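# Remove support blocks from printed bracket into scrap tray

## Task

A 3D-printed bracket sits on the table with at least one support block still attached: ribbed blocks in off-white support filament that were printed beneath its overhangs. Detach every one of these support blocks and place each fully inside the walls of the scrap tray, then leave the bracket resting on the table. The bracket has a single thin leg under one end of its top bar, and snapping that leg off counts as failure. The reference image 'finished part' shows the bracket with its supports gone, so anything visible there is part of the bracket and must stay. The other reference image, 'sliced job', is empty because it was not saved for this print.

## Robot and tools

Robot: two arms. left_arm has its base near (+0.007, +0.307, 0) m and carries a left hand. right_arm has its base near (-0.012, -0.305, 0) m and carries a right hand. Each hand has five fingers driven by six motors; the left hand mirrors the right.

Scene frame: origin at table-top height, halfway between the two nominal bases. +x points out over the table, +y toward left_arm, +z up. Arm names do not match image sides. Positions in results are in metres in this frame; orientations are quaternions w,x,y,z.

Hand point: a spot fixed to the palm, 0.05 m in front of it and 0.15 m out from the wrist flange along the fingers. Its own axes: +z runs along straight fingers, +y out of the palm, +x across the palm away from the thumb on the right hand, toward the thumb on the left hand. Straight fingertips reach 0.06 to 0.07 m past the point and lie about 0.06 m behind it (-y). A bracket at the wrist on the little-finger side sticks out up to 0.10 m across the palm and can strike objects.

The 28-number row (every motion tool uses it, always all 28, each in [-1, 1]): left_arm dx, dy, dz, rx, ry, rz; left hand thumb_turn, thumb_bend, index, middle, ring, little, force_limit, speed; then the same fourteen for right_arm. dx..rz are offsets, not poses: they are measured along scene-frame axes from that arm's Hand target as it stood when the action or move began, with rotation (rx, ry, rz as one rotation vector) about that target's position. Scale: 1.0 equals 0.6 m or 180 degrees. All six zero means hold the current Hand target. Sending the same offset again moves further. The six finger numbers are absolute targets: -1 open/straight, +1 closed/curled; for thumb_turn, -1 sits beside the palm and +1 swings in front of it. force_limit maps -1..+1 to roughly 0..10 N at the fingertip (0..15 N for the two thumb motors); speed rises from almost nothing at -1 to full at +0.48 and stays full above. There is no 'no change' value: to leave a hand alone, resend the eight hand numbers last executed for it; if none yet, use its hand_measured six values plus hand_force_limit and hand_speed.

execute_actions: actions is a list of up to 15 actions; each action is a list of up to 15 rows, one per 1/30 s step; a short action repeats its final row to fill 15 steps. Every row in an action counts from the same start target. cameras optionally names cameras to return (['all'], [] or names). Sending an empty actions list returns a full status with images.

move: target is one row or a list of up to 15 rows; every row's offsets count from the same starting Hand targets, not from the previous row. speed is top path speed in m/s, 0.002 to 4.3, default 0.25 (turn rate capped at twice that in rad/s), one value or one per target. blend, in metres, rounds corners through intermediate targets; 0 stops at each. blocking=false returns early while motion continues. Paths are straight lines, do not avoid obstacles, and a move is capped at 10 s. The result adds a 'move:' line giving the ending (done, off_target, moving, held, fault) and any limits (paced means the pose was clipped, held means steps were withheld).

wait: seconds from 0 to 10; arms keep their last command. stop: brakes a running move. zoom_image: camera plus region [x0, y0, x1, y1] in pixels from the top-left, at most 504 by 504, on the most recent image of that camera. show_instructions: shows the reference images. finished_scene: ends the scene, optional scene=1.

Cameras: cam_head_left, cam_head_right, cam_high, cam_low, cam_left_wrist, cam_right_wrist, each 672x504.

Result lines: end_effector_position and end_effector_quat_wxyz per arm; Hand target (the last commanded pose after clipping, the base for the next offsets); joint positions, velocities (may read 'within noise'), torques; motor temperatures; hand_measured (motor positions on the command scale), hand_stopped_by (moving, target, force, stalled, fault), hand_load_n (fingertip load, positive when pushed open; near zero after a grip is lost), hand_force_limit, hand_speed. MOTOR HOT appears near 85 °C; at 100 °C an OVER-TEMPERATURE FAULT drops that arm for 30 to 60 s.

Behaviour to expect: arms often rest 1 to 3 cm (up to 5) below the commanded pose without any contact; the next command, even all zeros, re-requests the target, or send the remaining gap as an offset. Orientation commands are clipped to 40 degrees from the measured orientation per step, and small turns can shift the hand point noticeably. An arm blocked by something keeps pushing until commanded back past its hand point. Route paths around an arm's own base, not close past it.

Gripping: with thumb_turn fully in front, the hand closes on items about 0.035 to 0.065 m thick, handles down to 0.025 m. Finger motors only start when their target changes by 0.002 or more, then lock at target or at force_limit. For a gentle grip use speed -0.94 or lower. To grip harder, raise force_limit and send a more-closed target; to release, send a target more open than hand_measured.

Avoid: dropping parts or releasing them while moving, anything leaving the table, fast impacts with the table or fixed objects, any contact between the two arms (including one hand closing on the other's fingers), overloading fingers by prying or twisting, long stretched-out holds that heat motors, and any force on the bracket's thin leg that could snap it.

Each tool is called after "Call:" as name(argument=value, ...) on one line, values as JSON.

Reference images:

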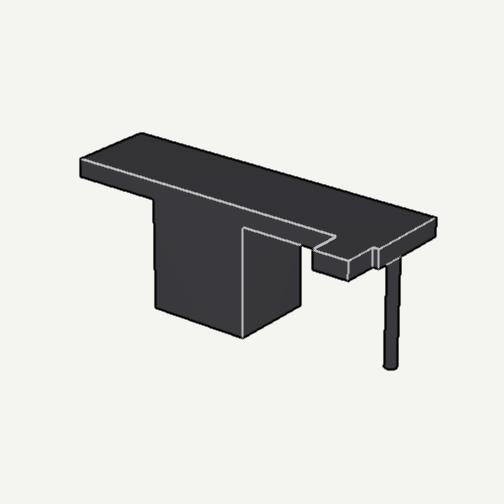

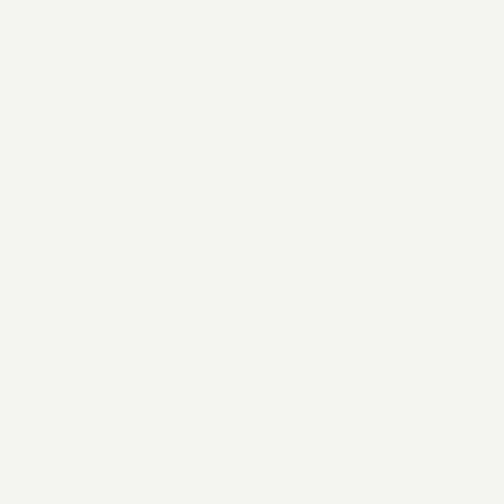

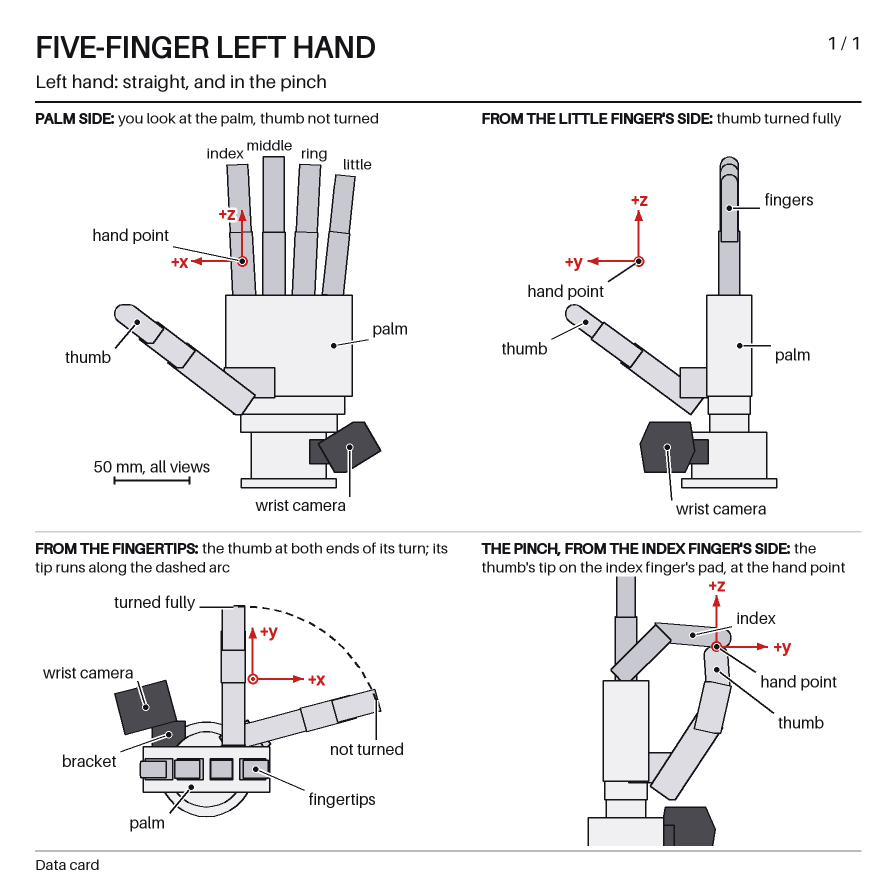

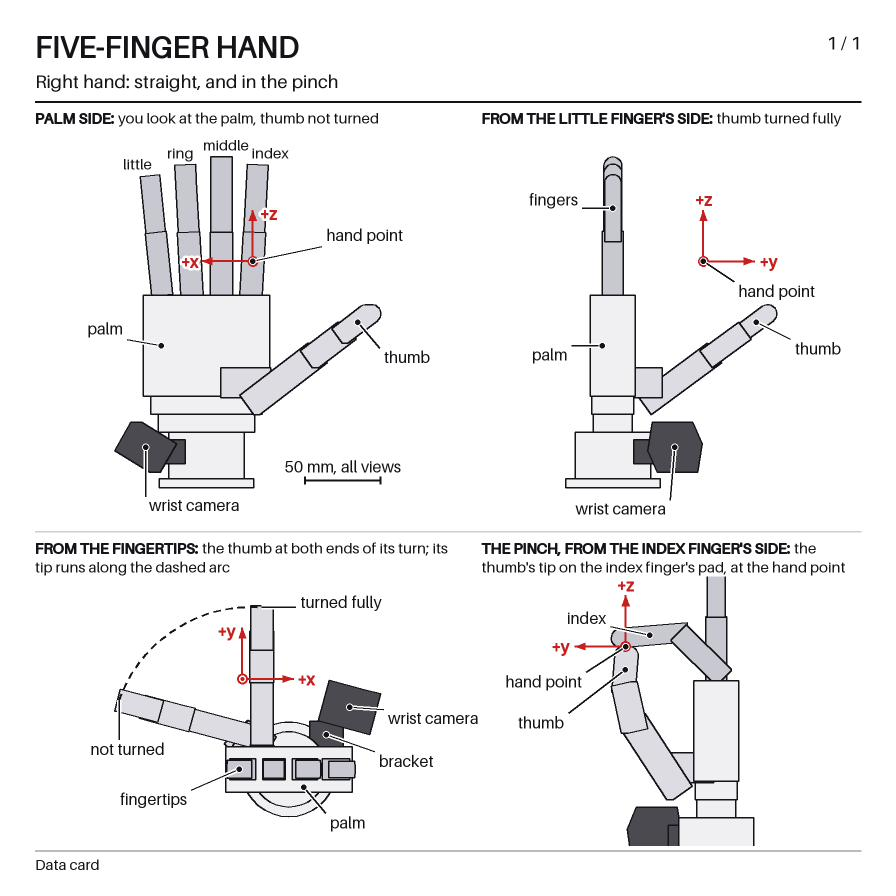

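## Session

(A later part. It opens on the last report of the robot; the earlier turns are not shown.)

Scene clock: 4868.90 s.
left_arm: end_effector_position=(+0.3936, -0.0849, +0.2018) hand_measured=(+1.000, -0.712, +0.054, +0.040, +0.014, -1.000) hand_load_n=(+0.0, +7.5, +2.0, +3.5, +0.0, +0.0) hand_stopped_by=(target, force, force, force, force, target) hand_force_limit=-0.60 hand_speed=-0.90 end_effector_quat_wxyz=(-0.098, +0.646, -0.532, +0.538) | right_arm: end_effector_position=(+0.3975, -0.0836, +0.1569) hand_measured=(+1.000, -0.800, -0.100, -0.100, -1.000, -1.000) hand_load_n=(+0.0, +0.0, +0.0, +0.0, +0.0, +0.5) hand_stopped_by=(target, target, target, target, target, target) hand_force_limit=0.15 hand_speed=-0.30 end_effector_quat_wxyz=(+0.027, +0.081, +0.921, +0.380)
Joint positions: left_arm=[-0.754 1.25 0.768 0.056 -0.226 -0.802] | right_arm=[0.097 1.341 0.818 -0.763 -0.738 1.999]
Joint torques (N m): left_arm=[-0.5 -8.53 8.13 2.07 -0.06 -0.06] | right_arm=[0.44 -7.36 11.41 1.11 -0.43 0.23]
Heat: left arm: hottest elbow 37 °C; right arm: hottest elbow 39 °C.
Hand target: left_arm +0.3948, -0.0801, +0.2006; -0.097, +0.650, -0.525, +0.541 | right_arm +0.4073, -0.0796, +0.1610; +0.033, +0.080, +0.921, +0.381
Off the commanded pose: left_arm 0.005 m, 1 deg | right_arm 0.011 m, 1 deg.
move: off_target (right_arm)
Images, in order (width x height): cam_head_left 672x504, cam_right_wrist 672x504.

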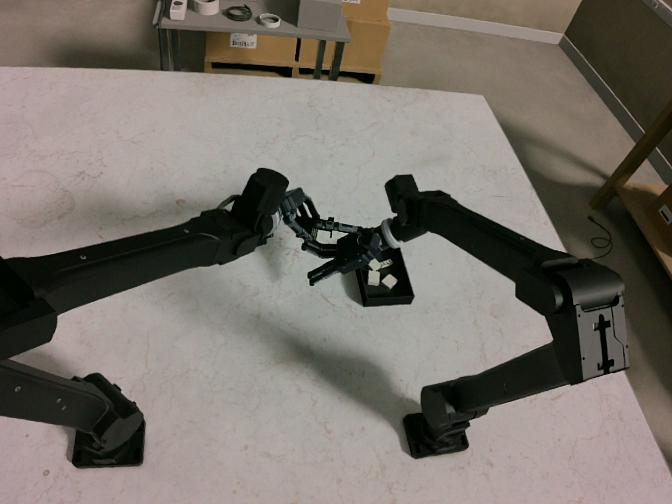

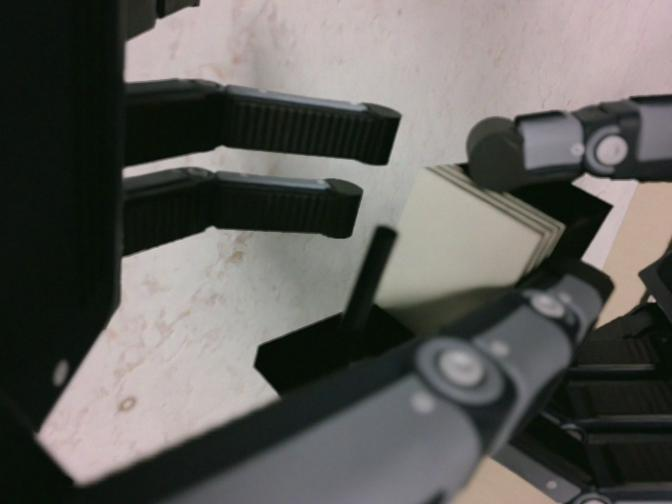

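Call:
move(target=[0,0,0,0,0,0,1,-0.6,0.2,0.2,0.2,-1,-0.6,-0.9,0.0035,0.004,0.008,0,0,0,1,-0.8,-0.1,-0.1,-1,-1,0.15,-0.3], speed=0.03, cameras=["cam_right_wrist"])

Call:
zoom_image(camera="cam_right_wrist", region=[200, 80, 580, 380])

Scene clock: 4884.67 s.
left_arm: end_effector_position=(+0.3936, -0.0849, +0.2018) hand_measured=(+1.000, -0.712, +0.054, +0.040, +0.014, -1.000) hand_load_n=(+0.0, +7.5, +2.0, +3.5, +0.0, +0.0) hand_stopped_by=(target, force, force, force, force, target) hand_force_limit=-0.60 hand_speed=-0.90 end_effector_quat_wxyz=(-0.098, +0.646, -0.532, +0.538) | right_arm: end_effector_position=(+0.3968, -0.0818, +0.1565) hand_measured=(+1.000, -0.800, -0.100, -0.100, -1.000, -1.000) hand_load_n=(+0.0, +0.0, +0.0, +0.0, +0.0, +0.0) hand_stopped_by=(target, target, target, target, target, target) hand_force_limit=0.15 hand_speed=-0.30 end_effector_quat_wxyz=(+0.025, +0.082, +0.921, +0.379)
Joint positions: left_arm=[-0.754 1.25 0.768 0.056 -0.226 -0.802] | right_arm=[0.102 1.341 0.818 -0.763 -0.736 2.006]
Joint torques (N m): left_arm=[-0.56 -8.53 8.14 2.04 -0.06 -0.06] | right_arm=[0.5 -7.53 12.48 0.73 -0.44 0.23]
Heat: left arm: hottest elbow 37 °C; right arm: hottest elbow 40 °C.
Hand target: left_arm +0.3948, -0.0801, +0.2006; -0.097, +0.650, -0.525, +0.541 | right_arm +0.4094, -0.0771, +0.1658; +0.033, +0.080, +0.921, +0.381
Off the commanded pose: left_arm 0.005 m, 1 deg | right_arm 0.016 m, 1 deg.
move: off_target (right_arm)
Images, in order (width x height): cam_right_wrist 672x504.

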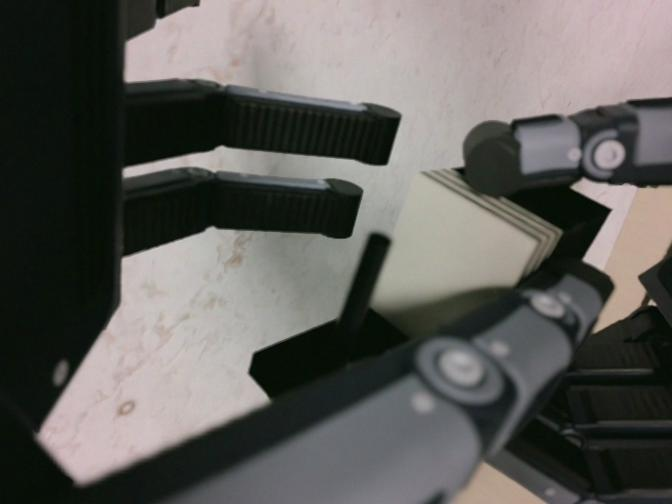

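Scaled by 1.326 from the camera's 672x504 image, which has a finer 960x720 frame.

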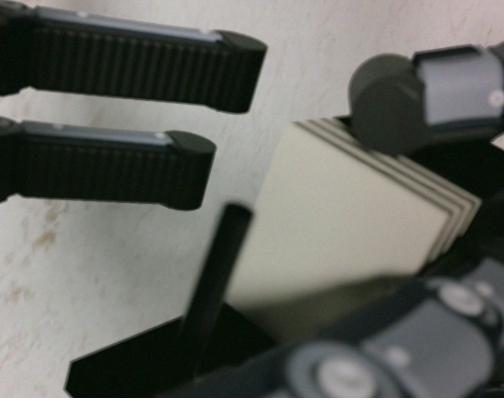

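Call:
move(target=[0,0,0,0,0,0,1,-0.6,0.2,0.2,0.2,-1,-0.6,-0.9,0.004,0.002,0.013,0,0,0,1,-0.8,-0.1,-0.1,-1,-1,0.15,-0.3], speed=0.03, cameras=["cam_right_wrist"])

Call:
zoom_image(camera="cam_right_wrist", region=[200, 80, 580, 380])

Scene clock: 4894.80 s.
left_arm: end_effector_position=(+0.3936, -0.0849, +0.2018) hand_measured=(+1.000, -0.712, +0.054, +0.040, +0.014, -1.000) hand_load_n=(+0.0, +7.5, +2.0, +3.5, +0.0, +0.0) hand_stopped_by=(target, force, force, force, force, target) hand_force_limit=-0.60 hand_speed=-0.90 end_effector_quat_wxyz=(-0.098, +0.646, -0.532, +0.538) | right_arm: end_effector_position=(+0.3991, -0.0809, +0.1600) hand_measured=(+1.000, -0.800, -0.100, -0.100, -1.000, -1.000) hand_load_n=(+0.0, +0.0, +0.0, +0.0, +0.5, +0.0) hand_stopped_by=(target, target, target, target, target, target) hand_force_limit=0.15 hand_speed=-0.30 end_effector_quat_wxyz=(+0.025, +0.083, +0.921, +0.379)
Joint positions: left_arm=[-0.754 1.25 0.768 0.056 -0.226 -0.802] | right_arm=[0.104 1.341 0.828 -0.769 -0.735 2.01]
Joint torques (N m): left_arm=[-0.5 -8.59 8.14 2.07 -0.06 -0.06] | right_arm=[0.44 -8.06 13.29 0.13 -0.43 0.23]
Heat: left arm: hottest elbow 37 °C; right arm: hottest elbow 40 °C.
Hand target: left_arm +0.3948, -0.0801, +0.2006; -0.097, +0.650, -0.525, +0.541 | right_arm +0.4117, -0.0760, +0.1735; +0.033, +0.080, +0.921, +0.381
Off the commanded pose: left_arm 0.005 m, 1 deg | right_arm 0.019 m, 1 deg.
move: off_target (right_arm)
Images, in order (width x height): cam_right_wrist 672x504.

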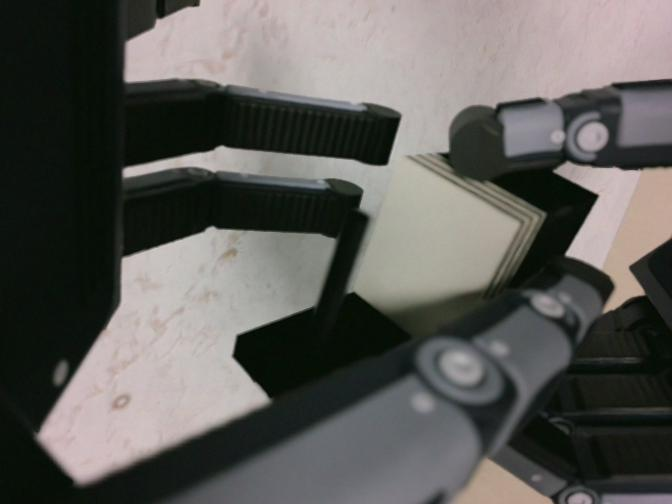

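Scaled by 1.326 from the camera's 672x504 image, which has a finer 960x720 frame.

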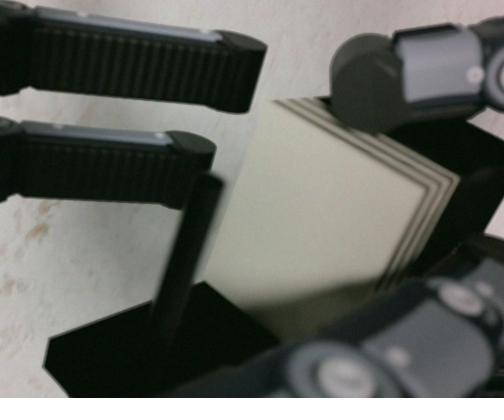

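Call:
execute_actions(actions=[[[0,0,0,0,0,0,1,-0.6,0.2,0.2,0.2,-1,-0.6,-0.9,0,0,0,0,0,0,1,-0.8,0.4,0.4,-1,-1,-0.8,-0.9]]])

Call:
wait(seconds=3, cameras=["cam_right_wrist"])

Scene clock: 4907.80 s.
left_arm: end_effector_position=(+0.3936, -0.0855, +0.2026) hand_measured=(+1.000, -0.712, +0.054, +0.040, +0.014, -1.000) hand_load_n=(+0.0, +7.5, +1.5, +3.5, +0.0, +0.0) hand_stopped_by=(target, force, force, force, force, target) hand_force_limit=-0.60 hand_speed=-0.90 end_effector_quat_wxyz=(-0.097, +0.646, -0.531, +0.539) | right_arm: end_effector_position=(+0.3991, -0.0808, +0.1596) hand_measured=(+1.000, -0.800, +0.272, +0.198, -1.000, -1.000) hand_load_n=(+0.0, +0.0, +0.5, +0.0, +0.0, +0.0) hand_stopped_by=(target, target, force, force, target, target) hand_force_limit=-0.80 hand_speed=-0.90 end_effector_quat_wxyz=(+0.025, +0.083, +0.922, +0.378)
Joint positions: left_arm=[-0.754 1.25 0.768 0.059 -0.224 -0.805] | right_arm=[0.105 1.341 0.828 -0.769 -0.733 2.012]
Joint torques (N m): left_arm=[-0.56 -8.59 8.16 2 -0.13 -0.03] | right_arm=[0.44 -8.06 13.27 0.13 -0.5 0.21]
Heat: left arm: hottest elbow 37 °C; right arm: hottest elbow 40 °C.
Hand target: left_arm +0.3948, -0.0801, +0.2005; -0.097, +0.650, -0.525, +0.541 | right_arm +0.4117, -0.0759, +0.1735; +0.033, +0.080, +0.921, +0.381
Off the commanded pose: left_arm 0.006 m, 1 deg | right_arm 0.019 m, 1 deg.

Scene clock: 4910.80 s.
left_arm: end_effector_position=(+0.3936, -0.0855, +0.2026) hand_measured=(+1.000, -0.712, +0.054, +0.040, +0.014, -1.000) hand_load_n=(+0.0, +7.5, +1.5, +3.5, +0.0, +0.0) hand_stopped_by=(target, force, force, force, force, target) hand_force_limit=-0.60 hand_speed=-0.90 end_effector_quat_wxyz=(-0.097, +0.646, -0.531, +0.539) | right_arm: end_effector_position=(+0.3991, -0.0808, +0.1596) hand_measured=(+1.000, -0.800, +0.272, +0.198, -1.000, -1.000) hand_load_n=(+0.0, +0.0, +1.0, +0.0, +0.0, +0.0) hand_stopped_by=(target, target, force, force, target, target) hand_force_limit=-0.80 hand_speed=-0.90 end_effector_quat_wxyz=(+0.025, +0.083, +0.922, +0.378)
Joint positions: left_arm=[-0.754 1.25 0.768 0.059 -0.224 -0.805] | right_arm=[0.105 1.341 0.828 -0.769 -0.733 2.012]
Joint torques (N m): left_arm=[-0.5 -8.41 8.14 1.98 -0.13 -0.02] | right_arm=[0.44 -8.12 13.27 0.13 -0.5 0.21]
Heat: left arm: hottest elbow 37 °C; right arm: hottest elbow 40 °C.
Hand target: left_arm +0.3948, -0.0801, +0.2005; -0.097, +0.650, -0.525, +0.541 | right_arm +0.4117, -0.0759, +0.1735; +0.033, +0.080, +0.921, +0.381
Off the commanded pose: left_arm 0.006 m, 1 deg | right_arm 0.019 m, 1 deg.
wait: 3.00 s; at rest by 0.17 s
Images, in order (width x height): cam_right_wrist 672x504.

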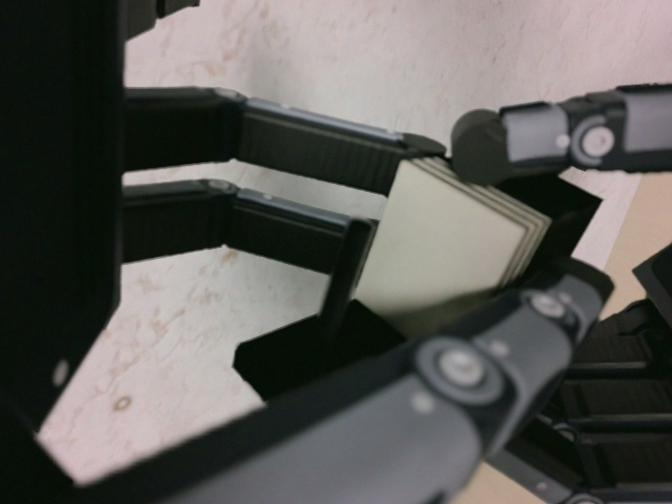

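Call:
execute_actions(actions=[[[0,0,0,0,0,0,1,-0.6,0.2,0.2,0.2,-1,-0.6,-0.9,0,0,0,0,0,0,1,-0.8,0.12,0.05,-1,-1,-0.8,-0.6]]])

Call:
move(target=[0,0,0,0,0,0,1,-0.6,0.2,0.2,0.2,-1,-0.6,-0.9,0.01,-0.001,-0.001,0,0,0,1,-0.8,0.12,0.05,-1,-1,-0.8,-0.6], speed=0.03, cameras=["cam_right_wrist"])

Call:
zoom_image(camera="cam_right_wrist", region=[200, 80, 580, 380])

Scene clock: 4923.23 s.
left_arm: end_effector_position=(+0.3936, -0.0855, +0.2026) hand_measured=(+1.000, -0.712, +0.054, +0.040, +0.014, -1.000) hand_load_n=(-0.5, +8.0, +1.5, +3.5, +0.0, +0.0) hand_stopped_by=(target, force, force, force, force, target) hand_force_limit=-0.60 hand_speed=-0.90 end_effector_quat_wxyz=(-0.097, +0.646, -0.531, +0.539) | right_arm: end_effector_position=(+0.3991, -0.0808, +0.1596) hand_measured=(+1.000, -0.800, +0.120, +0.050, -1.000, -1.000) hand_load_n=(+0.0, +0.0, +0.0, +0.0, +0.0, +0.0) hand_stopped_by=(target, target, target, target, target, target) hand_force_limit=-0.80 hand_speed=-0.60 end_effector_quat_wxyz=(+0.025, +0.083, +0.922, +0.378)
Joint positions: left_arm=[-0.754 1.25 0.768 0.059 -0.224 -0.805] | right_arm=[0.105 1.341 0.828 -0.769 -0.733 2.012]
Joint torques (N m): left_arm=[-0.56 -8.59 8.1 1.98 -0.14 -0.02] | right_arm=[0.5 -8.06 13.27 0.13 -0.5 0.21]
Heat: left arm: hottest elbow 37 °C; right arm: hottest elbow 40 °C.
Hand target: left_arm +0.3948, -0.0801, +0.2005; -0.097, +0.650, -0.525, +0.541 | right_arm +0.4117, -0.0759, +0.1735; +0.033, +0.080, +0.921, +0.381
Off the commanded pose: left_arm 0.006 m, 1 deg | right_arm 0.019 m, 1 deg.

Scene clock: 4924.13 s.
left_arm: end_effector_position=(+0.3936, -0.0855, +0.2026) hand_measured=(+1.000, -0.712, +0.054, +0.040, +0.014, -1.000) hand_load_n=(-0.5, +7.5, +2.0, +3.5, +0.0, -0.5) hand_stopped_by=(target, force, force, force, force, target) hand_force_limit=-0.60 hand_speed=-0.90 end_effector_quat_wxyz=(-0.097, +0.646, -0.531, +0.539) | right_arm: end_effector_position=(+0.4043, -0.0800, +0.1623) hand_measured=(+1.000, -0.800, +0.120, +0.050, -1.000, -1.000) hand_load_n=(+0.0, +0.0, +0.0, +0.0, +0.0, +0.0) hand_stopped_by=(target, target, target, target, target, target) hand_force_limit=-0.80 hand_speed=-0.60 end_effector_quat_wxyz=(+0.028, +0.082, +0.921, +0.379)
Joint positions: left_arm=[-0.754 1.25 0.768 0.059 -0.224 -0.805] | right_arm=[0.105 1.349 0.842 -0.769 -0.733 2.012]
Joint torques (N m): left_arm=[-0.56 -8.53 8.13 1.98 -0.13 -0.03] | right_arm=[0.15 -7.53 13.35 0.12 -0.53 0.16]
Heat: left arm: hottest elbow 37 °C; right arm: hottest elbow 40 °C.
Hand target: left_arm +0.3948, -0.0801, +0.2005; -0.097, +0.650, -0.525, +0.541 | right_arm +0.4177, -0.0765, +0.1731; +0.033, +0.080, +0.921, +0.381
Off the commanded pose: left_arm 0.006 m, 1 deg | right_arm 0.017 m, 1 deg.
move: off_target (right_arm)
Images, in order (width x height): cam_right_wrist 672x504.

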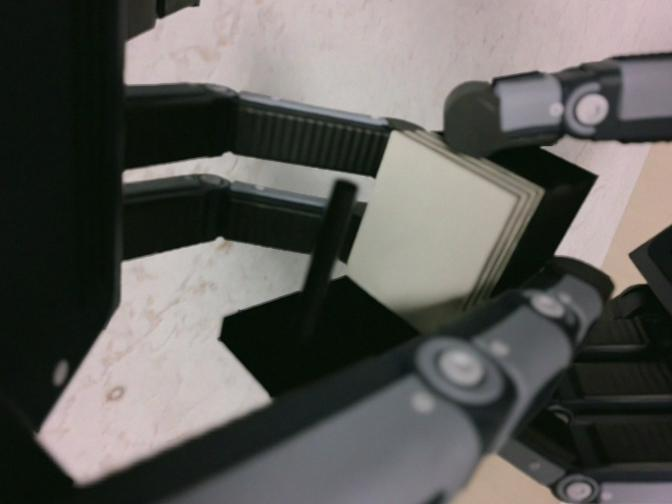

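Scaled by 1.326 from the camera's 672x504 image, which has a finer 960x720 frame.

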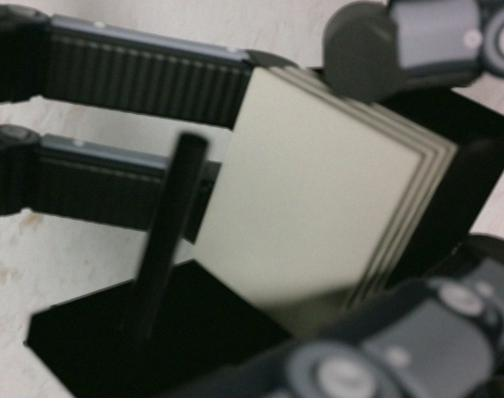

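Call:
execute_actions(actions=[[[0,0,0,0,0,0,1,-0.6,0.2,0.2,0.2,-1,-0.6,-0.9,0,0,0,0,0,0,1,-0.8,0.4,0.4,-1,-1,-0.8,-0.9]]])

Call:
wait(seconds=2)

Call:
execute_actions(actions=[[[0,0,0,0,0,0,1,-0.6,0.2,0.2,0.2,-1,-0.6,-0.9,0,0,0,0,0,0,1,-0.2,0.4,0.4,-1,-1,-0.8,-0.9]]])

Call:
wait(seconds=3, cameras=["cam_right_wrist", "cam_left_wrist"])

Scene clock: 4931.53 s.
left_arm: end_effector_position=(+0.3936, -0.0858, +0.2034) hand_measured=(+1.000, -0.712, +0.054, +0.040, +0.014, -1.000) hand_load_n=(+0.0, +7.5, +1.5, +3.0, +0.0, +0.0) hand_stopped_by=(target, force, force, force, force, target) hand_force_limit=-0.60 hand_speed=-0.90 end_effector_quat_wxyz=(-0.096, +0.646, -0.530, +0.540) | right_arm: end_effector_position=(+0.4044, -0.0800, +0.1613) hand_measured=(+1.000, -0.800, +0.230, +0.198, -1.000, -1.000) hand_load_n=(+0.0, +0.0, +0.0, +1.0, +0.0, +0.0) hand_stopped_by=(target, target, force, force, target, target) hand_force_limit=-0.80 hand_speed=-0.90 end_effector_quat_wxyz=(+0.027, +0.083, +0.921, +0.379)
Joint positions: left_arm=[-0.754 1.249 0.768 0.06 -0.224 -0.807] | right_arm=[0.105 1.352 0.842 -0.769 -0.733 2.012]
Joint torques (N m): left_arm=[-0.5 -8.35 8.14 1.95 -0.16 -0.01] | right_arm=[0.21 -7.71 13.35 0.09 -0.54 0.16]
Heat: left arm: hottest elbow 37 °C; right arm: hottest elbow 42 °C.
Hand target: left_arm +0.3947, -0.0801, +0.2006; -0.097, +0.650, -0.525, +0.541 | right_arm +0.4177, -0.0765, +0.1730; +0.033, +0.080, +0.921, +0.381
Off the commanded pose: left_arm 0.006 m, 1 deg | right_arm 0.018 m, 1 deg.

Scene clock: 4933.53 s.
left_arm: end_effector_position=(+0.3936, -0.0858, +0.2034) hand_measured=(+1.000, -0.712, +0.054, +0.040, +0.014, -1.000) hand_load_n=(+0.0, +7.5, +2.0, +3.5, +0.0, +0.0) hand_stopped_by=(target, force, force, force, force, target) hand_force_limit=-0.60 hand_speed=-0.90 end_effector_quat_wxyz=(-0.096, +0.646, -0.530, +0.540) | right_arm: end_effector_position=(+0.4044, -0.0800, +0.1613) hand_measured=(+1.000, -0.800, +0.230, +0.198, -1.000, -1.000) hand_load_n=(+0.0, +0.0, +0.0, +0.5, +0.0, +0.0) hand_stopped_by=(target, target, force, force, target, target) hand_force_limit=-0.80 hand_speed=-0.90 end_effector_quat_wxyz=(+0.027, +0.083, +0.921, +0.379)
Joint positions: left_arm=[-0.754 1.249 0.768 0.06 -0.224 -0.807] | right_arm=[0.105 1.352 0.842 -0.769 -0.733 2.012]
Joint torques (N m): left_arm=[-0.56 -8.47 8.14 1.95 -0.16 -0.01] | right_arm=[0.15 -7.77 13.34 0.1 -0.53 0.16]
Heat: left arm: hottest elbow 37 °C; right arm: hottest elbow 42 °C.
Hand target: left_arm +0.3947, -0.0801, +0.2006; -0.097, +0.650, -0.525, +0.541 | right_arm +0.4177, -0.0765, +0.1730; +0.033, +0.080, +0.921, +0.381
Off the commanded pose: left_arm 0.006 m, 1 deg | right_arm 0.018 m, 1 deg.
wait: 2.00 s; at rest by 0.17 s

Scene clock: 4934.40 s.
left_arm: end_effector_position=(+0.3936, -0.0858, +0.2034) hand_measured=(+1.000, -0.712, +0.054, +0.040, +0.014, -1.000) hand_load_n=(+0.0, +7.5, +2.0, +3.0, +0.0, +0.0) hand_stopped_by=(target, force, force, force, force, target) hand_force_limit=-0.60 hand_speed=-0.90 end_effector_quat_wxyz=(-0.096, +0.646, -0.530, +0.540) | right_arm: end_effector_position=(+0.4042, -0.0800, +0.1613) hand_measured=(+1.000, -0.710, +0.230, +0.198, -1.000, -1.000) hand_load_n=(+0.5, +2.0, +0.0, +2.0, +0.0, +0.0) hand_stopped_by=(target, force, force, force, target, target) hand_force_limit=-0.80 hand_speed=-0.90 end_effector_quat_wxyz=(+0.026, +0.083, +0.921, +0.379)
Joint positions: left_arm=[-0.754 1.249 0.768 0.06 -0.224 -0.807] | right_arm=[0.105 1.352 0.842 -0.77 -0.733 2.012]
Joint torques (N m): left_arm=[-0.62 -8.41 8.14 1.96 -0.15 -0.01] | right_arm=[0.21 -7.71 13.34 0.13 -0.53 0.16]
Heat: left arm: hottest elbow 37 °C; right arm: hottest elbow 42 °C.
Hand target: left_arm +0.3947, -0.0801, +0.2006; -0.097, +0.650, -0.525, +0.541 | right_arm +0.4177, -0.0765, +0.1730; +0.033, +0.080, +0.921, +0.381
Off the commanded pose: left_arm 0.006 m, 1 deg | right_arm 0.018 m, 1 deg.

Scene clock: 4937.40 s.
left_arm: end_effector_position=(+0.3936, -0.0858, +0.2034) hand_measured=(+1.000, -0.712, +0.054, +0.040, +0.014, -1.000) hand_load_n=(+0.0, +7.5, +2.0, +3.5, +0.0, +0.0) hand_stopped_by=(target, force, force, force, force, target) hand_force_limit=-0.60 hand_speed=-0.90 end_effector_quat_wxyz=(-0.096, +0.646, -0.530, +0.540) | right_arm: end_effector_position=(+0.4042, -0.0800, +0.1613) hand_measured=(+1.000, -0.710, +0.230, +0.198, -1.000, -1.000) hand_load_n=(+0.0, +2.0, +0.0, +2.0, +0.0, +0.0) hand_stopped_by=(target, force, force, force, target, target) hand_force_limit=-0.80 hand_speed=-0.90 end_effector_quat_wxyz=(+0.026, +0.083, +0.921, +0.379)
Joint positions: left_arm=[-0.754 1.249 0.768 0.06 -0.224 -0.807] | right_arm=[0.105 1.352 0.842 -0.77 -0.733 2.012]
Joint torques (N m): left_arm=[-0.56 -8.47 8.13 1.96 -0.15 -0.01] | right_arm=[0.21 -7.77 13.35 0.13 -0.53 0.16]
Heat: left arm: hottest elbow 37 °C; right arm: hottest elbow 43 °C.
Hand target: left_arm +0.3947, -0.0801, +0.2006; -0.097, +0.650, -0.525, +0.541 | right_arm +0.4177, -0.0765, +0.1730; +0.033, +0.080, +0.921, +0.381
Off the commanded pose: left_arm 0.006 m, 1 deg | right_arm 0.018 m, 1 deg.
wait: 3.00 s; at rest by 0.17 s
Images, in order (width x height): cam_left_wrist 672x504, cam_right_wrist 672x504.

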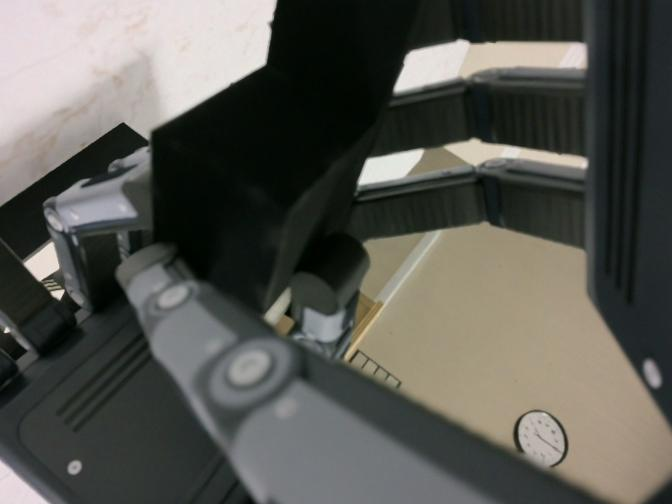

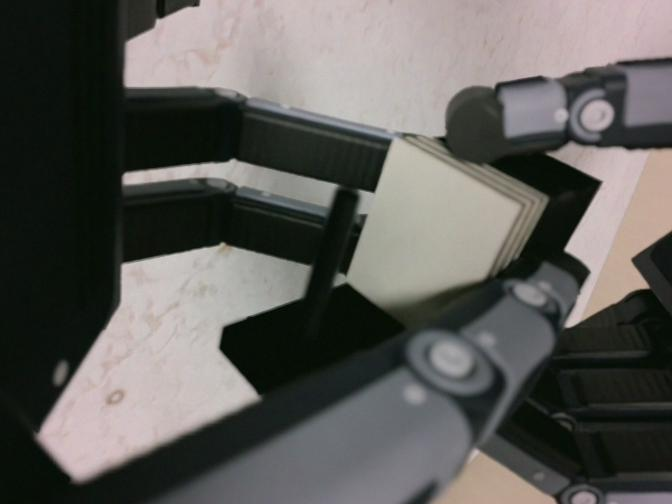

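Call:
zoom_image(camera="cam_right_wrist", region=[380, 110, 620, 340])

Call:
zoom_image(camera="cam_left_wrist", region=[200, 180, 440, 400])

Scaled by 2.100 from the camera's 672x504 image, which has a finer 960x720 frame.

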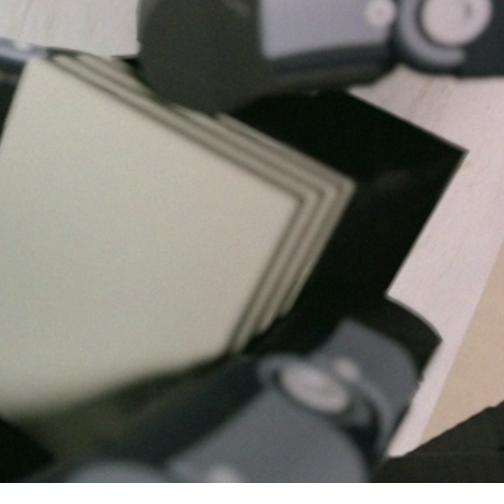

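Scaled by 2.100 from the camera's 672x504 image, which has a finer 960x720 frame.

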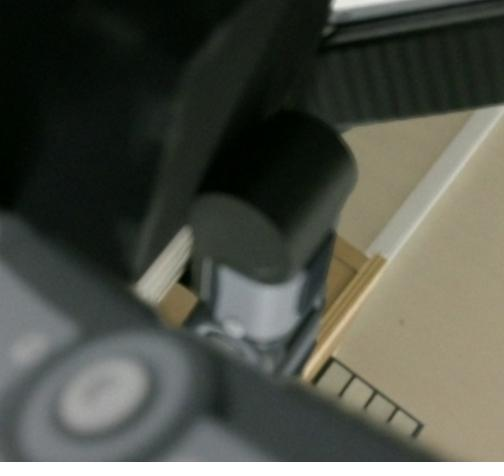

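Call:
execute_actions(actions=[[[0,0,0,0,0,0,1,-0.6,0.2,0.2,0.2,-1,-0.6,-0.9,0,0,0,0,0,0,1,-0.8,0.12,0.05,-1,-1,-0.8,-0.6]]])

Call:
move(target=[0,0,0,0,0,0,1,-0.6,0.2,0.2,0.2,-1,-0.6,-0.9,-0.002,-0.012,0.001,0,0,0,1,-0.8,0.12,0.05,-1,-1,-0.8,-0.6], speed=0.03, cameras=["cam_right_wrist", "cam_left_wrist"])

Call:
zoom_image(camera="cam_right_wrist", region=[200, 80, 580, 380])

Scene clock: 5013.67 s.
left_arm: end_effector_position=(+0.3936, -0.0858, +0.2034) hand_measured=(+1.000, -0.712, +0.054, +0.040, +0.014, -1.000) hand_load_n=(+0.0, +7.5, +1.5, +3.5, -0.5, +0.0) hand_stopped_by=(target, force, force, force, force, target) hand_force_limit=-0.60 hand_speed=-0.90 end_effector_quat_wxyz=(-0.096, +0.646, -0.530, +0.540) | right_arm: end_effector_position=(+0.4042, -0.0800, +0.1613) hand_measured=(+1.000, -0.800, +0.120, +0.050, -1.000, -1.000) hand_load_n=(+0.0, +0.0, +0.0, +0.0, +0.0, +0.0) hand_stopped_by=(target, target, target, target, target, target) hand_force_limit=-0.80 hand_speed=-0.60 end_effector_quat_wxyz=(+0.026, +0.083, +0.921, +0.379)
Joint positions: left_arm=[-0.754 1.249 0.768 0.06 -0.224 -0.807] | right_arm=[0.105 1.352 0.842 -0.77 -0.733 2.012]
Joint torques (N m): left_arm=[-0.56 -8.47 8.14 1.94 -0.16 -0.01] | right_arm=[0.15 -7.71 13.34 0.12 -0.53 0.16]
Motor temperatures (°C): left_arm=[21 25 37 22 20 19] | right_arm=[22 22 46 22 22 21]
Heat: left arm: hottest elbow 37 °C; right arm: hottest elbow 46 °C.
Hand target: left_arm +0.3947, -0.0801, +0.2006; -0.097, +0.650, -0.525, +0.541 | right_arm +0.4177, -0.0765, +0.1730; +0.033, +0.080, +0.921, +0.381
Off the commanded pose: left_arm 0.006 m, 1 deg | right_arm 0.018 m, 1 deg.

Scene clock: 5014.60 s.
left_arm: end_effector_position=(+0.3936, -0.0858, +0.2034) hand_measured=(+1.000, -0.712, +0.054, +0.040, +0.014, -1.000) hand_load_n=(+0.0, +7.5, +1.5, +3.5, +0.0, +0.0) hand_stopped_by=(target, force, force, force, force, target) hand_force_limit=-0.60 hand_speed=-0.90 end_effector_quat_wxyz=(-0.096, +0.646, -0.530, +0.540) | right_arm: end_effector_position=(+0.4022, -0.0832, +0.1600) hand_measured=(+1.000, -0.800, +0.120, +0.050, -1.000, -1.000) hand_load_n=(+0.0, +0.0, +0.0, +0.0, +0.0, +0.0) hand_stopped_by=(target, target, target, target, target, target) hand_force_limit=-0.80 hand_speed=-0.60 end_effector_quat_wxyz=(+0.020, +0.087, +0.921, +0.378)
Joint positions: left_arm=[-0.754 1.249 0.768 0.06 -0.224 -0.807] | right_arm=[0.097 1.352 0.842 -0.789 -0.738 2.006]
Joint torques (N m): left_arm=[-0.5 -8.47 8.14 1.95 -0.15 -0.01] | right_arm=[-0.67 -8 13.2 0.06 -0.58 -0.02]
Heat: left arm: hottest elbow 37 °C; right arm: hottest elbow 46 °C.
Hand target: left_arm +0.3947, -0.0801, +0.2006; -0.097, +0.650, -0.525, +0.541 | right_arm +0.4166, -0.0837, +0.1736; +0.033, +0.080, +0.921, +0.381
Off the commanded pose: left_arm 0.006 m, 1 deg | right_arm 0.020 m, 2 deg.
move: off_target (right_arm)
Images, in order (width x height): cam_left_wrist 672x504, cam_right_wrist 672x504.

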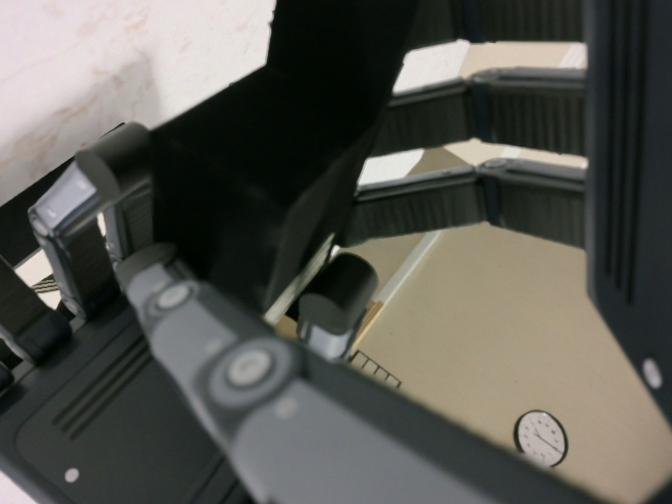

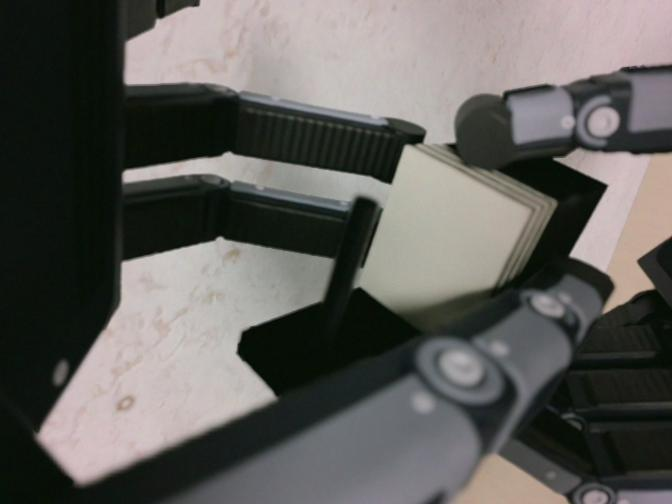

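Scaled by 1.326 from the camera's 672x504 image, which has a finer 960x720 frame.

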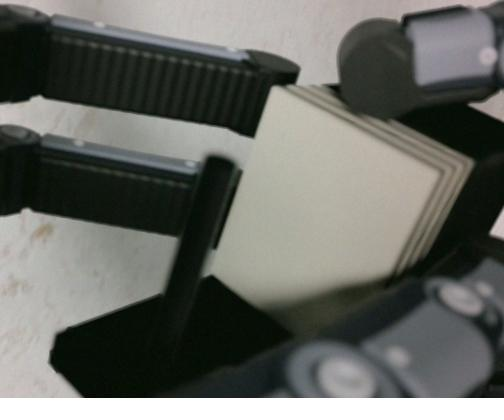

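Call:
zoom_image(camera="cam_left_wrist", region=[230, 210, 410, 380])

Scaled by 2.800 from the camera's 672x504 image, which has a finer 960x720 frame.

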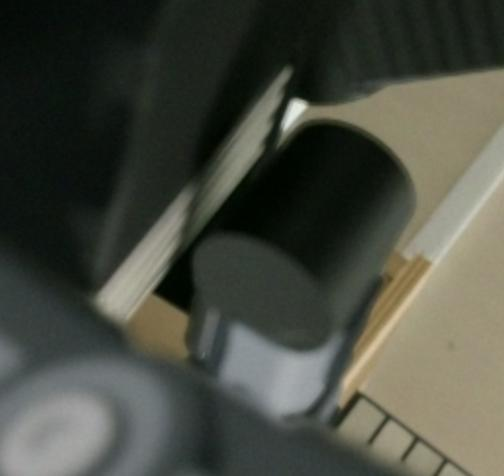

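Call:
move(target=[0,0,0,0,0,0,1,-0.6,0.2,0.2,0.2,-1,-0.6,-0.9,-0.001,-0.0115,0.0,0,0,0,1,-0.8,0.12,0.05,-1,-1,-0.8,-0.6], speed=0.03, cameras=["cam_right_wrist"])

Call:
zoom_image(camera="cam_right_wrist", region=[330, 90, 610, 330])

Scene clock: 5128.80 s.
left_arm: end_effector_position=(+0.3936, -0.0858, +0.2034) hand_measured=(+1.000, -0.712, +0.054, +0.040, +0.014, -1.000) hand_load_n=(-0.5, +7.5, +1.5, +3.5, +0.0, +0.0) hand_stopped_by=(target, force, force, force, force, target) hand_force_limit=-0.60 hand_speed=-0.90 end_effector_quat_wxyz=(-0.096, +0.646, -0.530, +0.540) | right_arm: end_effector_position=(+0.4017, -0.0899, +0.1596) hand_measured=(+1.000, -0.800, +0.120, +0.050, -1.000, -1.000) hand_load_n=(+0.0, +0.0, +0.5, +0.0, +0.0, +0.0) hand_stopped_by=(target, target, target, target, target, target) hand_force_limit=-0.80 hand_speed=-0.60 end_effector_quat_wxyz=(+0.019, +0.087, +0.921, +0.378)
Joint positions: left_arm=[-0.754 1.249 0.768 0.06 -0.224 -0.807] | right_arm=[0.078 1.352 0.842 -0.806 -0.742 1.982]
Joint torques (N m): left_arm=[-0.56 -8.53 8.13 1.95 -0.16 -0.01] | right_arm=[-0.67 -8.12 13.15 0.06 -0.59 -0.01]
Heat: left arm: hottest elbow 37 °C; right arm: hottest elbow 47 °C.
Hand target: left_arm +0.3947, -0.0801, +0.2006; -0.097, +0.650, -0.525, +0.541 | right_arm +0.4160, -0.0907, +0.1736; +0.033, +0.080, +0.921, +0.381
Off the commanded pose: left_arm 0.006 m, 1 deg | right_arm 0.020 m, 2 deg.
move: off_target (right_arm)
Images, in order (width x height): cam_right_wrist 672x504.

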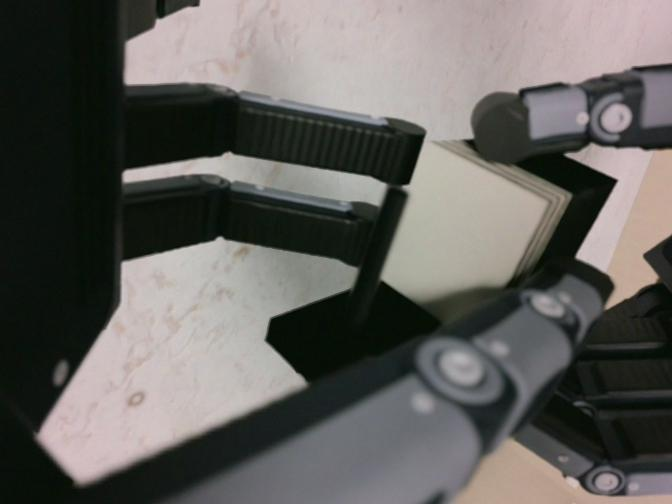

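Scaled by 1.800 from the camera's 672x504 image, which has a finer 960x720 frame.

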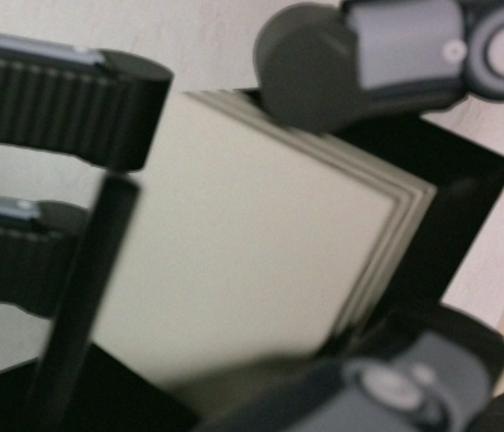

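Call:
execute_actions(actions=[[[0,0,0,0,0,0,1,-0.6,0.2,0.2,0.2,-1,-0.6,-0.9,0,0,0,0,0,0,1,-0.2,0.4,0.4,-1,-1,-0.85,-0.94]]])

Call:
wait(seconds=4, cameras=["cam_right_wrist", "cam_left_wrist"])

Call:
zoom_image(camera="cam_right_wrist", region=[330, 90, 610, 330])

Scene clock: 5138.33 s.
left_arm: end_effector_position=(+0.3936, -0.0858, +0.2034) hand_measured=(+1.000, -0.712, +0.054, +0.040, +0.014, -1.000) hand_load_n=(+0.0, +8.0, +1.5, +3.5, +0.0, +0.0) hand_stopped_by=(target, force, force, force, force, target) hand_force_limit=-0.60 hand_speed=-0.90 end_effector_quat_wxyz=(-0.096, +0.646, -0.530, +0.540) | right_arm: end_effector_position=(+0.4016, -0.0897, +0.1599) hand_measured=(+1.000, -0.726, +0.266, +0.212, -1.000, -1.000) hand_load_n=(+0.0, +2.5, +0.5, +2.5, +0.0, +0.0) hand_stopped_by=(target, force, force, force, target, target) hand_force_limit=-0.85 hand_speed=-0.94 end_effector_quat_wxyz=(+0.019, +0.087, +0.921, +0.379)
Joint positions: left_arm=[-0.754 1.249 0.768 0.06 -0.224 -0.807] | right_arm=[0.078 1.352 0.842 -0.806 -0.744 1.981]
Joint torques (N m): left_arm=[-0.5 -8.47 8.14 1.94 -0.16 0] | right_arm=[-0.62 -8.18 13.18 0.06 -0.53 -0.01]
Heat: left arm: hottest elbow 37 °C; right arm: hottest elbow 47 °C.
Hand target: left_arm +0.3947, -0.0801, +0.2006; -0.097, +0.650, -0.525, +0.541 | right_arm +0.4160, -0.0906, +0.1736; +0.033, +0.080, +0.921, +0.381
Off the commanded pose: left_arm 0.006 m, 1 deg | right_arm 0.020 m, 2 deg.

Scene clock: 5142.33 s.
left_arm: end_effector_position=(+0.3936, -0.0858, +0.2034) hand_measured=(+1.000, -0.712, +0.054, +0.040, +0.014, -1.000) hand_load_n=(+0.0, +7.5, +1.5, +3.5, +0.0, +0.0) hand_stopped_by=(target, force, force, force, force, target) hand_force_limit=-0.60 hand_speed=-0.90 end_effector_quat_wxyz=(-0.096, +0.646, -0.530, +0.540) | right_arm: end_effector_position=(+0.4016, -0.0897, +0.1599) hand_measured=(+1.000, -0.726, +0.266, +0.212, -1.000, -1.000) hand_load_n=(+0.0, +2.0, +0.5, +2.5, +0.0, +0.0) hand_stopped_by=(target, force, force, force, target, target) hand_force_limit=-0.85 hand_speed=-0.94 end_effector_quat_wxyz=(+0.019, +0.087, +0.921, +0.379)
Joint positions: left_arm=[-0.754 1.249 0.768 0.06 -0.224 -0.807] | right_arm=[0.078 1.352 0.842 -0.806 -0.744 1.981]
Joint torques (N m): left_arm=[-0.56 -8.47 8.13 1.95 -0.16 -0.01] | right_arm=[-0.62 -8.12 13.15 0.06 -0.53 -0.01]
Heat: left arm: hottest elbow 37 °C; right arm: hottest elbow 47 °C.
Hand target: left_arm +0.3947, -0.0801, +0.2006; -0.097, +0.650, -0.525, +0.541 | right_arm +0.4160, -0.0906, +0.1736; +0.033, +0.080, +0.921, +0.381
Off the commanded pose: left_arm 0.006 m, 1 deg | right_arm 0.020 m, 2 deg.
wait: 4.00 s; at rest by 0.17 s
Images, in order (width x height): cam_left_wrist 672x504, cam_right_wrist 672x504.

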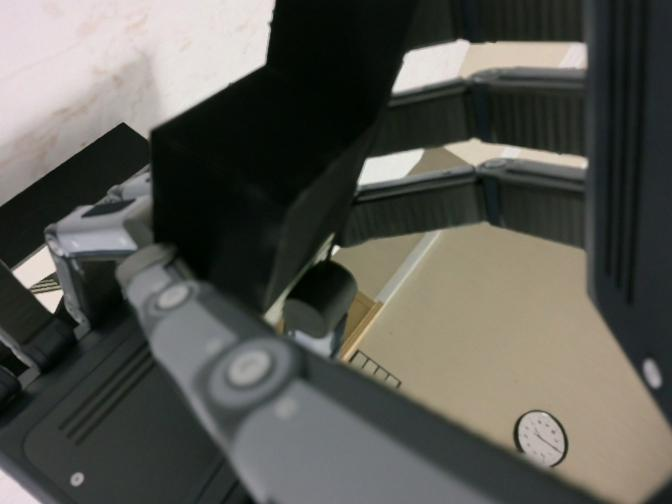

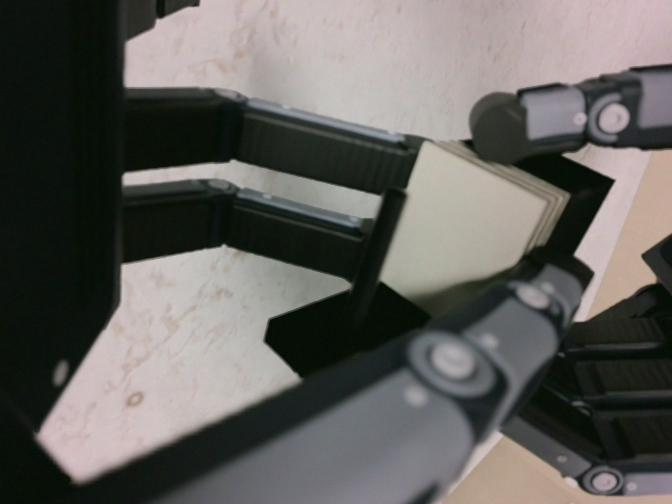

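Scaled by 1.800 from the camera's 672x504 image, which has a finer 960x720 frame.

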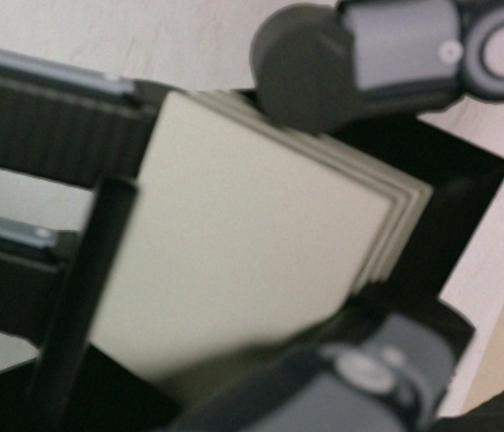

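Call:
execute_actions(actions=[[[0,0,0,0,0,0,1,-0.6,0.2,0.2,0.2,-1,-0.6,-0.9,0,0,0,0,0,0,1,-0.2,0.5,0.5,-1,-1,-0.3,-0.9]]])

Call:
execute_actions(actions=[[[0,0,0,0,0,0,1,-0.6,0.2,0.2,0.2,-1,-0.6,-0.9,0,0,0,0,0,0,1,-0.1,0.55,0.55,-1,-1,-0.2,-0.9]]], cameras=["cam_right_wrist"])

Scene clock: 5166.50 s.
left_arm: end_effector_position=(+0.3935, -0.0859, +0.2035) hand_measured=(+1.000, -0.712, +0.054, +0.040, +0.014, -1.000) hand_load_n=(-0.5, +7.5, +1.0, +3.5, +0.0, +0.0) hand_stopped_by=(target, force, force, force, force, target) hand_force_limit=-0.60 hand_speed=-0.90 end_effector_quat_wxyz=(-0.095, +0.646, -0.530, +0.540) | right_arm: end_effector_position=(+0.4016, -0.0897, +0.1599) hand_measured=(+1.000, -0.726, +0.282, +0.220, -1.000, -1.000) hand_load_n=(-0.5, +5.5, +3.5, +3.0, +0.0, +0.0) hand_stopped_by=(target, force, force, force, target, target) hand_force_limit=-0.30 hand_speed=-0.90 end_effector_quat_wxyz=(+0.019, +0.087, +0.921, +0.379)
Joint positions: left_arm=[-0.754 1.249 0.768 0.06 -0.223 -0.808] | right_arm=[0.078 1.352 0.842 -0.806 -0.744 1.981]
Joint torques (N m): left_arm=[-0.44 -8.41 8.14 1.96 -0.19 0] | right_arm=[-0.62 -8.12 13.15 0.06 -0.53 0]
Heat: left arm: hottest elbow 37 °C; right arm: hottest elbow 47 °C.
Hand target: left_arm +0.3947, -0.0802, +0.2006; -0.097, +0.650, -0.525, +0.541 | right_arm +0.4160, -0.0907, +0.1736; +0.033, +0.080, +0.921, +0.381
Off the commanded pose: left_arm 0.007 m, 1 deg | right_arm 0.020 m, 2 deg.

Scene clock: 5167.20 s.
left_arm: end_effector_position=(+0.3934, -0.0860, +0.2035) hand_measured=(+1.000, -0.712, +0.054, +0.040, +0.014, -1.000) hand_load_n=(+0.0, +7.5, +1.0, +3.5, +0.0, +0.0) hand_stopped_by=(target, force, force, force, force, target) hand_force_limit=-0.60 hand_speed=-0.90 end_effector_quat_wxyz=(-0.095, +0.647, -0.530, +0.540) | right_arm: end_effector_position=(+0.4016, -0.0897, +0.1599) hand_measured=(+1.000, -0.726, +0.290, +0.226, -1.000, -1.000) hand_load_n=(-0.5, +8.5, +4.0, +5.0, +0.0, +0.0) hand_stopped_by=(target, force, force, force, target, target) hand_force_limit=-0.20 hand_speed=-0.90 end_effector_quat_wxyz=(+0.019, +0.087, +0.921, +0.379)
Joint positions: left_arm=[-0.754 1.249 0.768 0.06 -0.222 -0.808] | right_arm=[0.078 1.352 0.842 -0.806 -0.744 1.981]
Joint torques (N m): left_arm=[-0.56 -8.47 8.13 1.95 -0.2 0.01] | right_arm=[-0.62 -8.06 13.16 0.06 -0.53 -0.01]
Heat: left arm: hottest elbow 37 °C; right arm: hottest elbow 47 °C.
Hand target: left_arm +0.3948, -0.0801, +0.2006; -0.097, +0.650, -0.525, +0.541 | right_arm +0.4160, -0.0907, +0.1736; +0.033, +0.080, +0.921, +0.381
Off the commanded pose: left_arm 0.007 m, 1 deg | right_arm 0.020 m, 2 deg.
Images, in order (width x height): cam_right_wrist 672x504.

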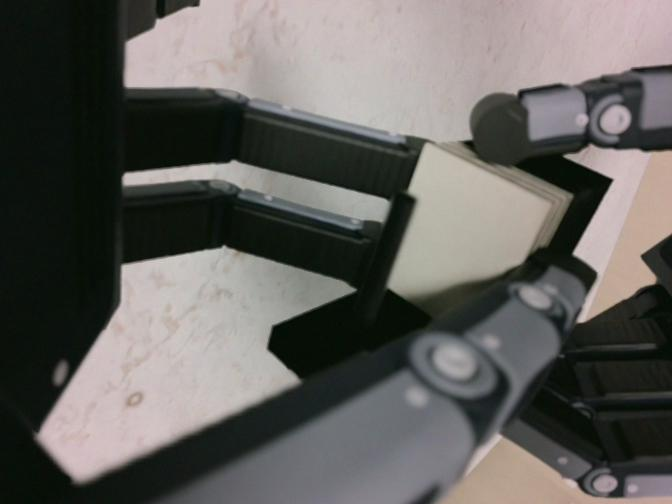

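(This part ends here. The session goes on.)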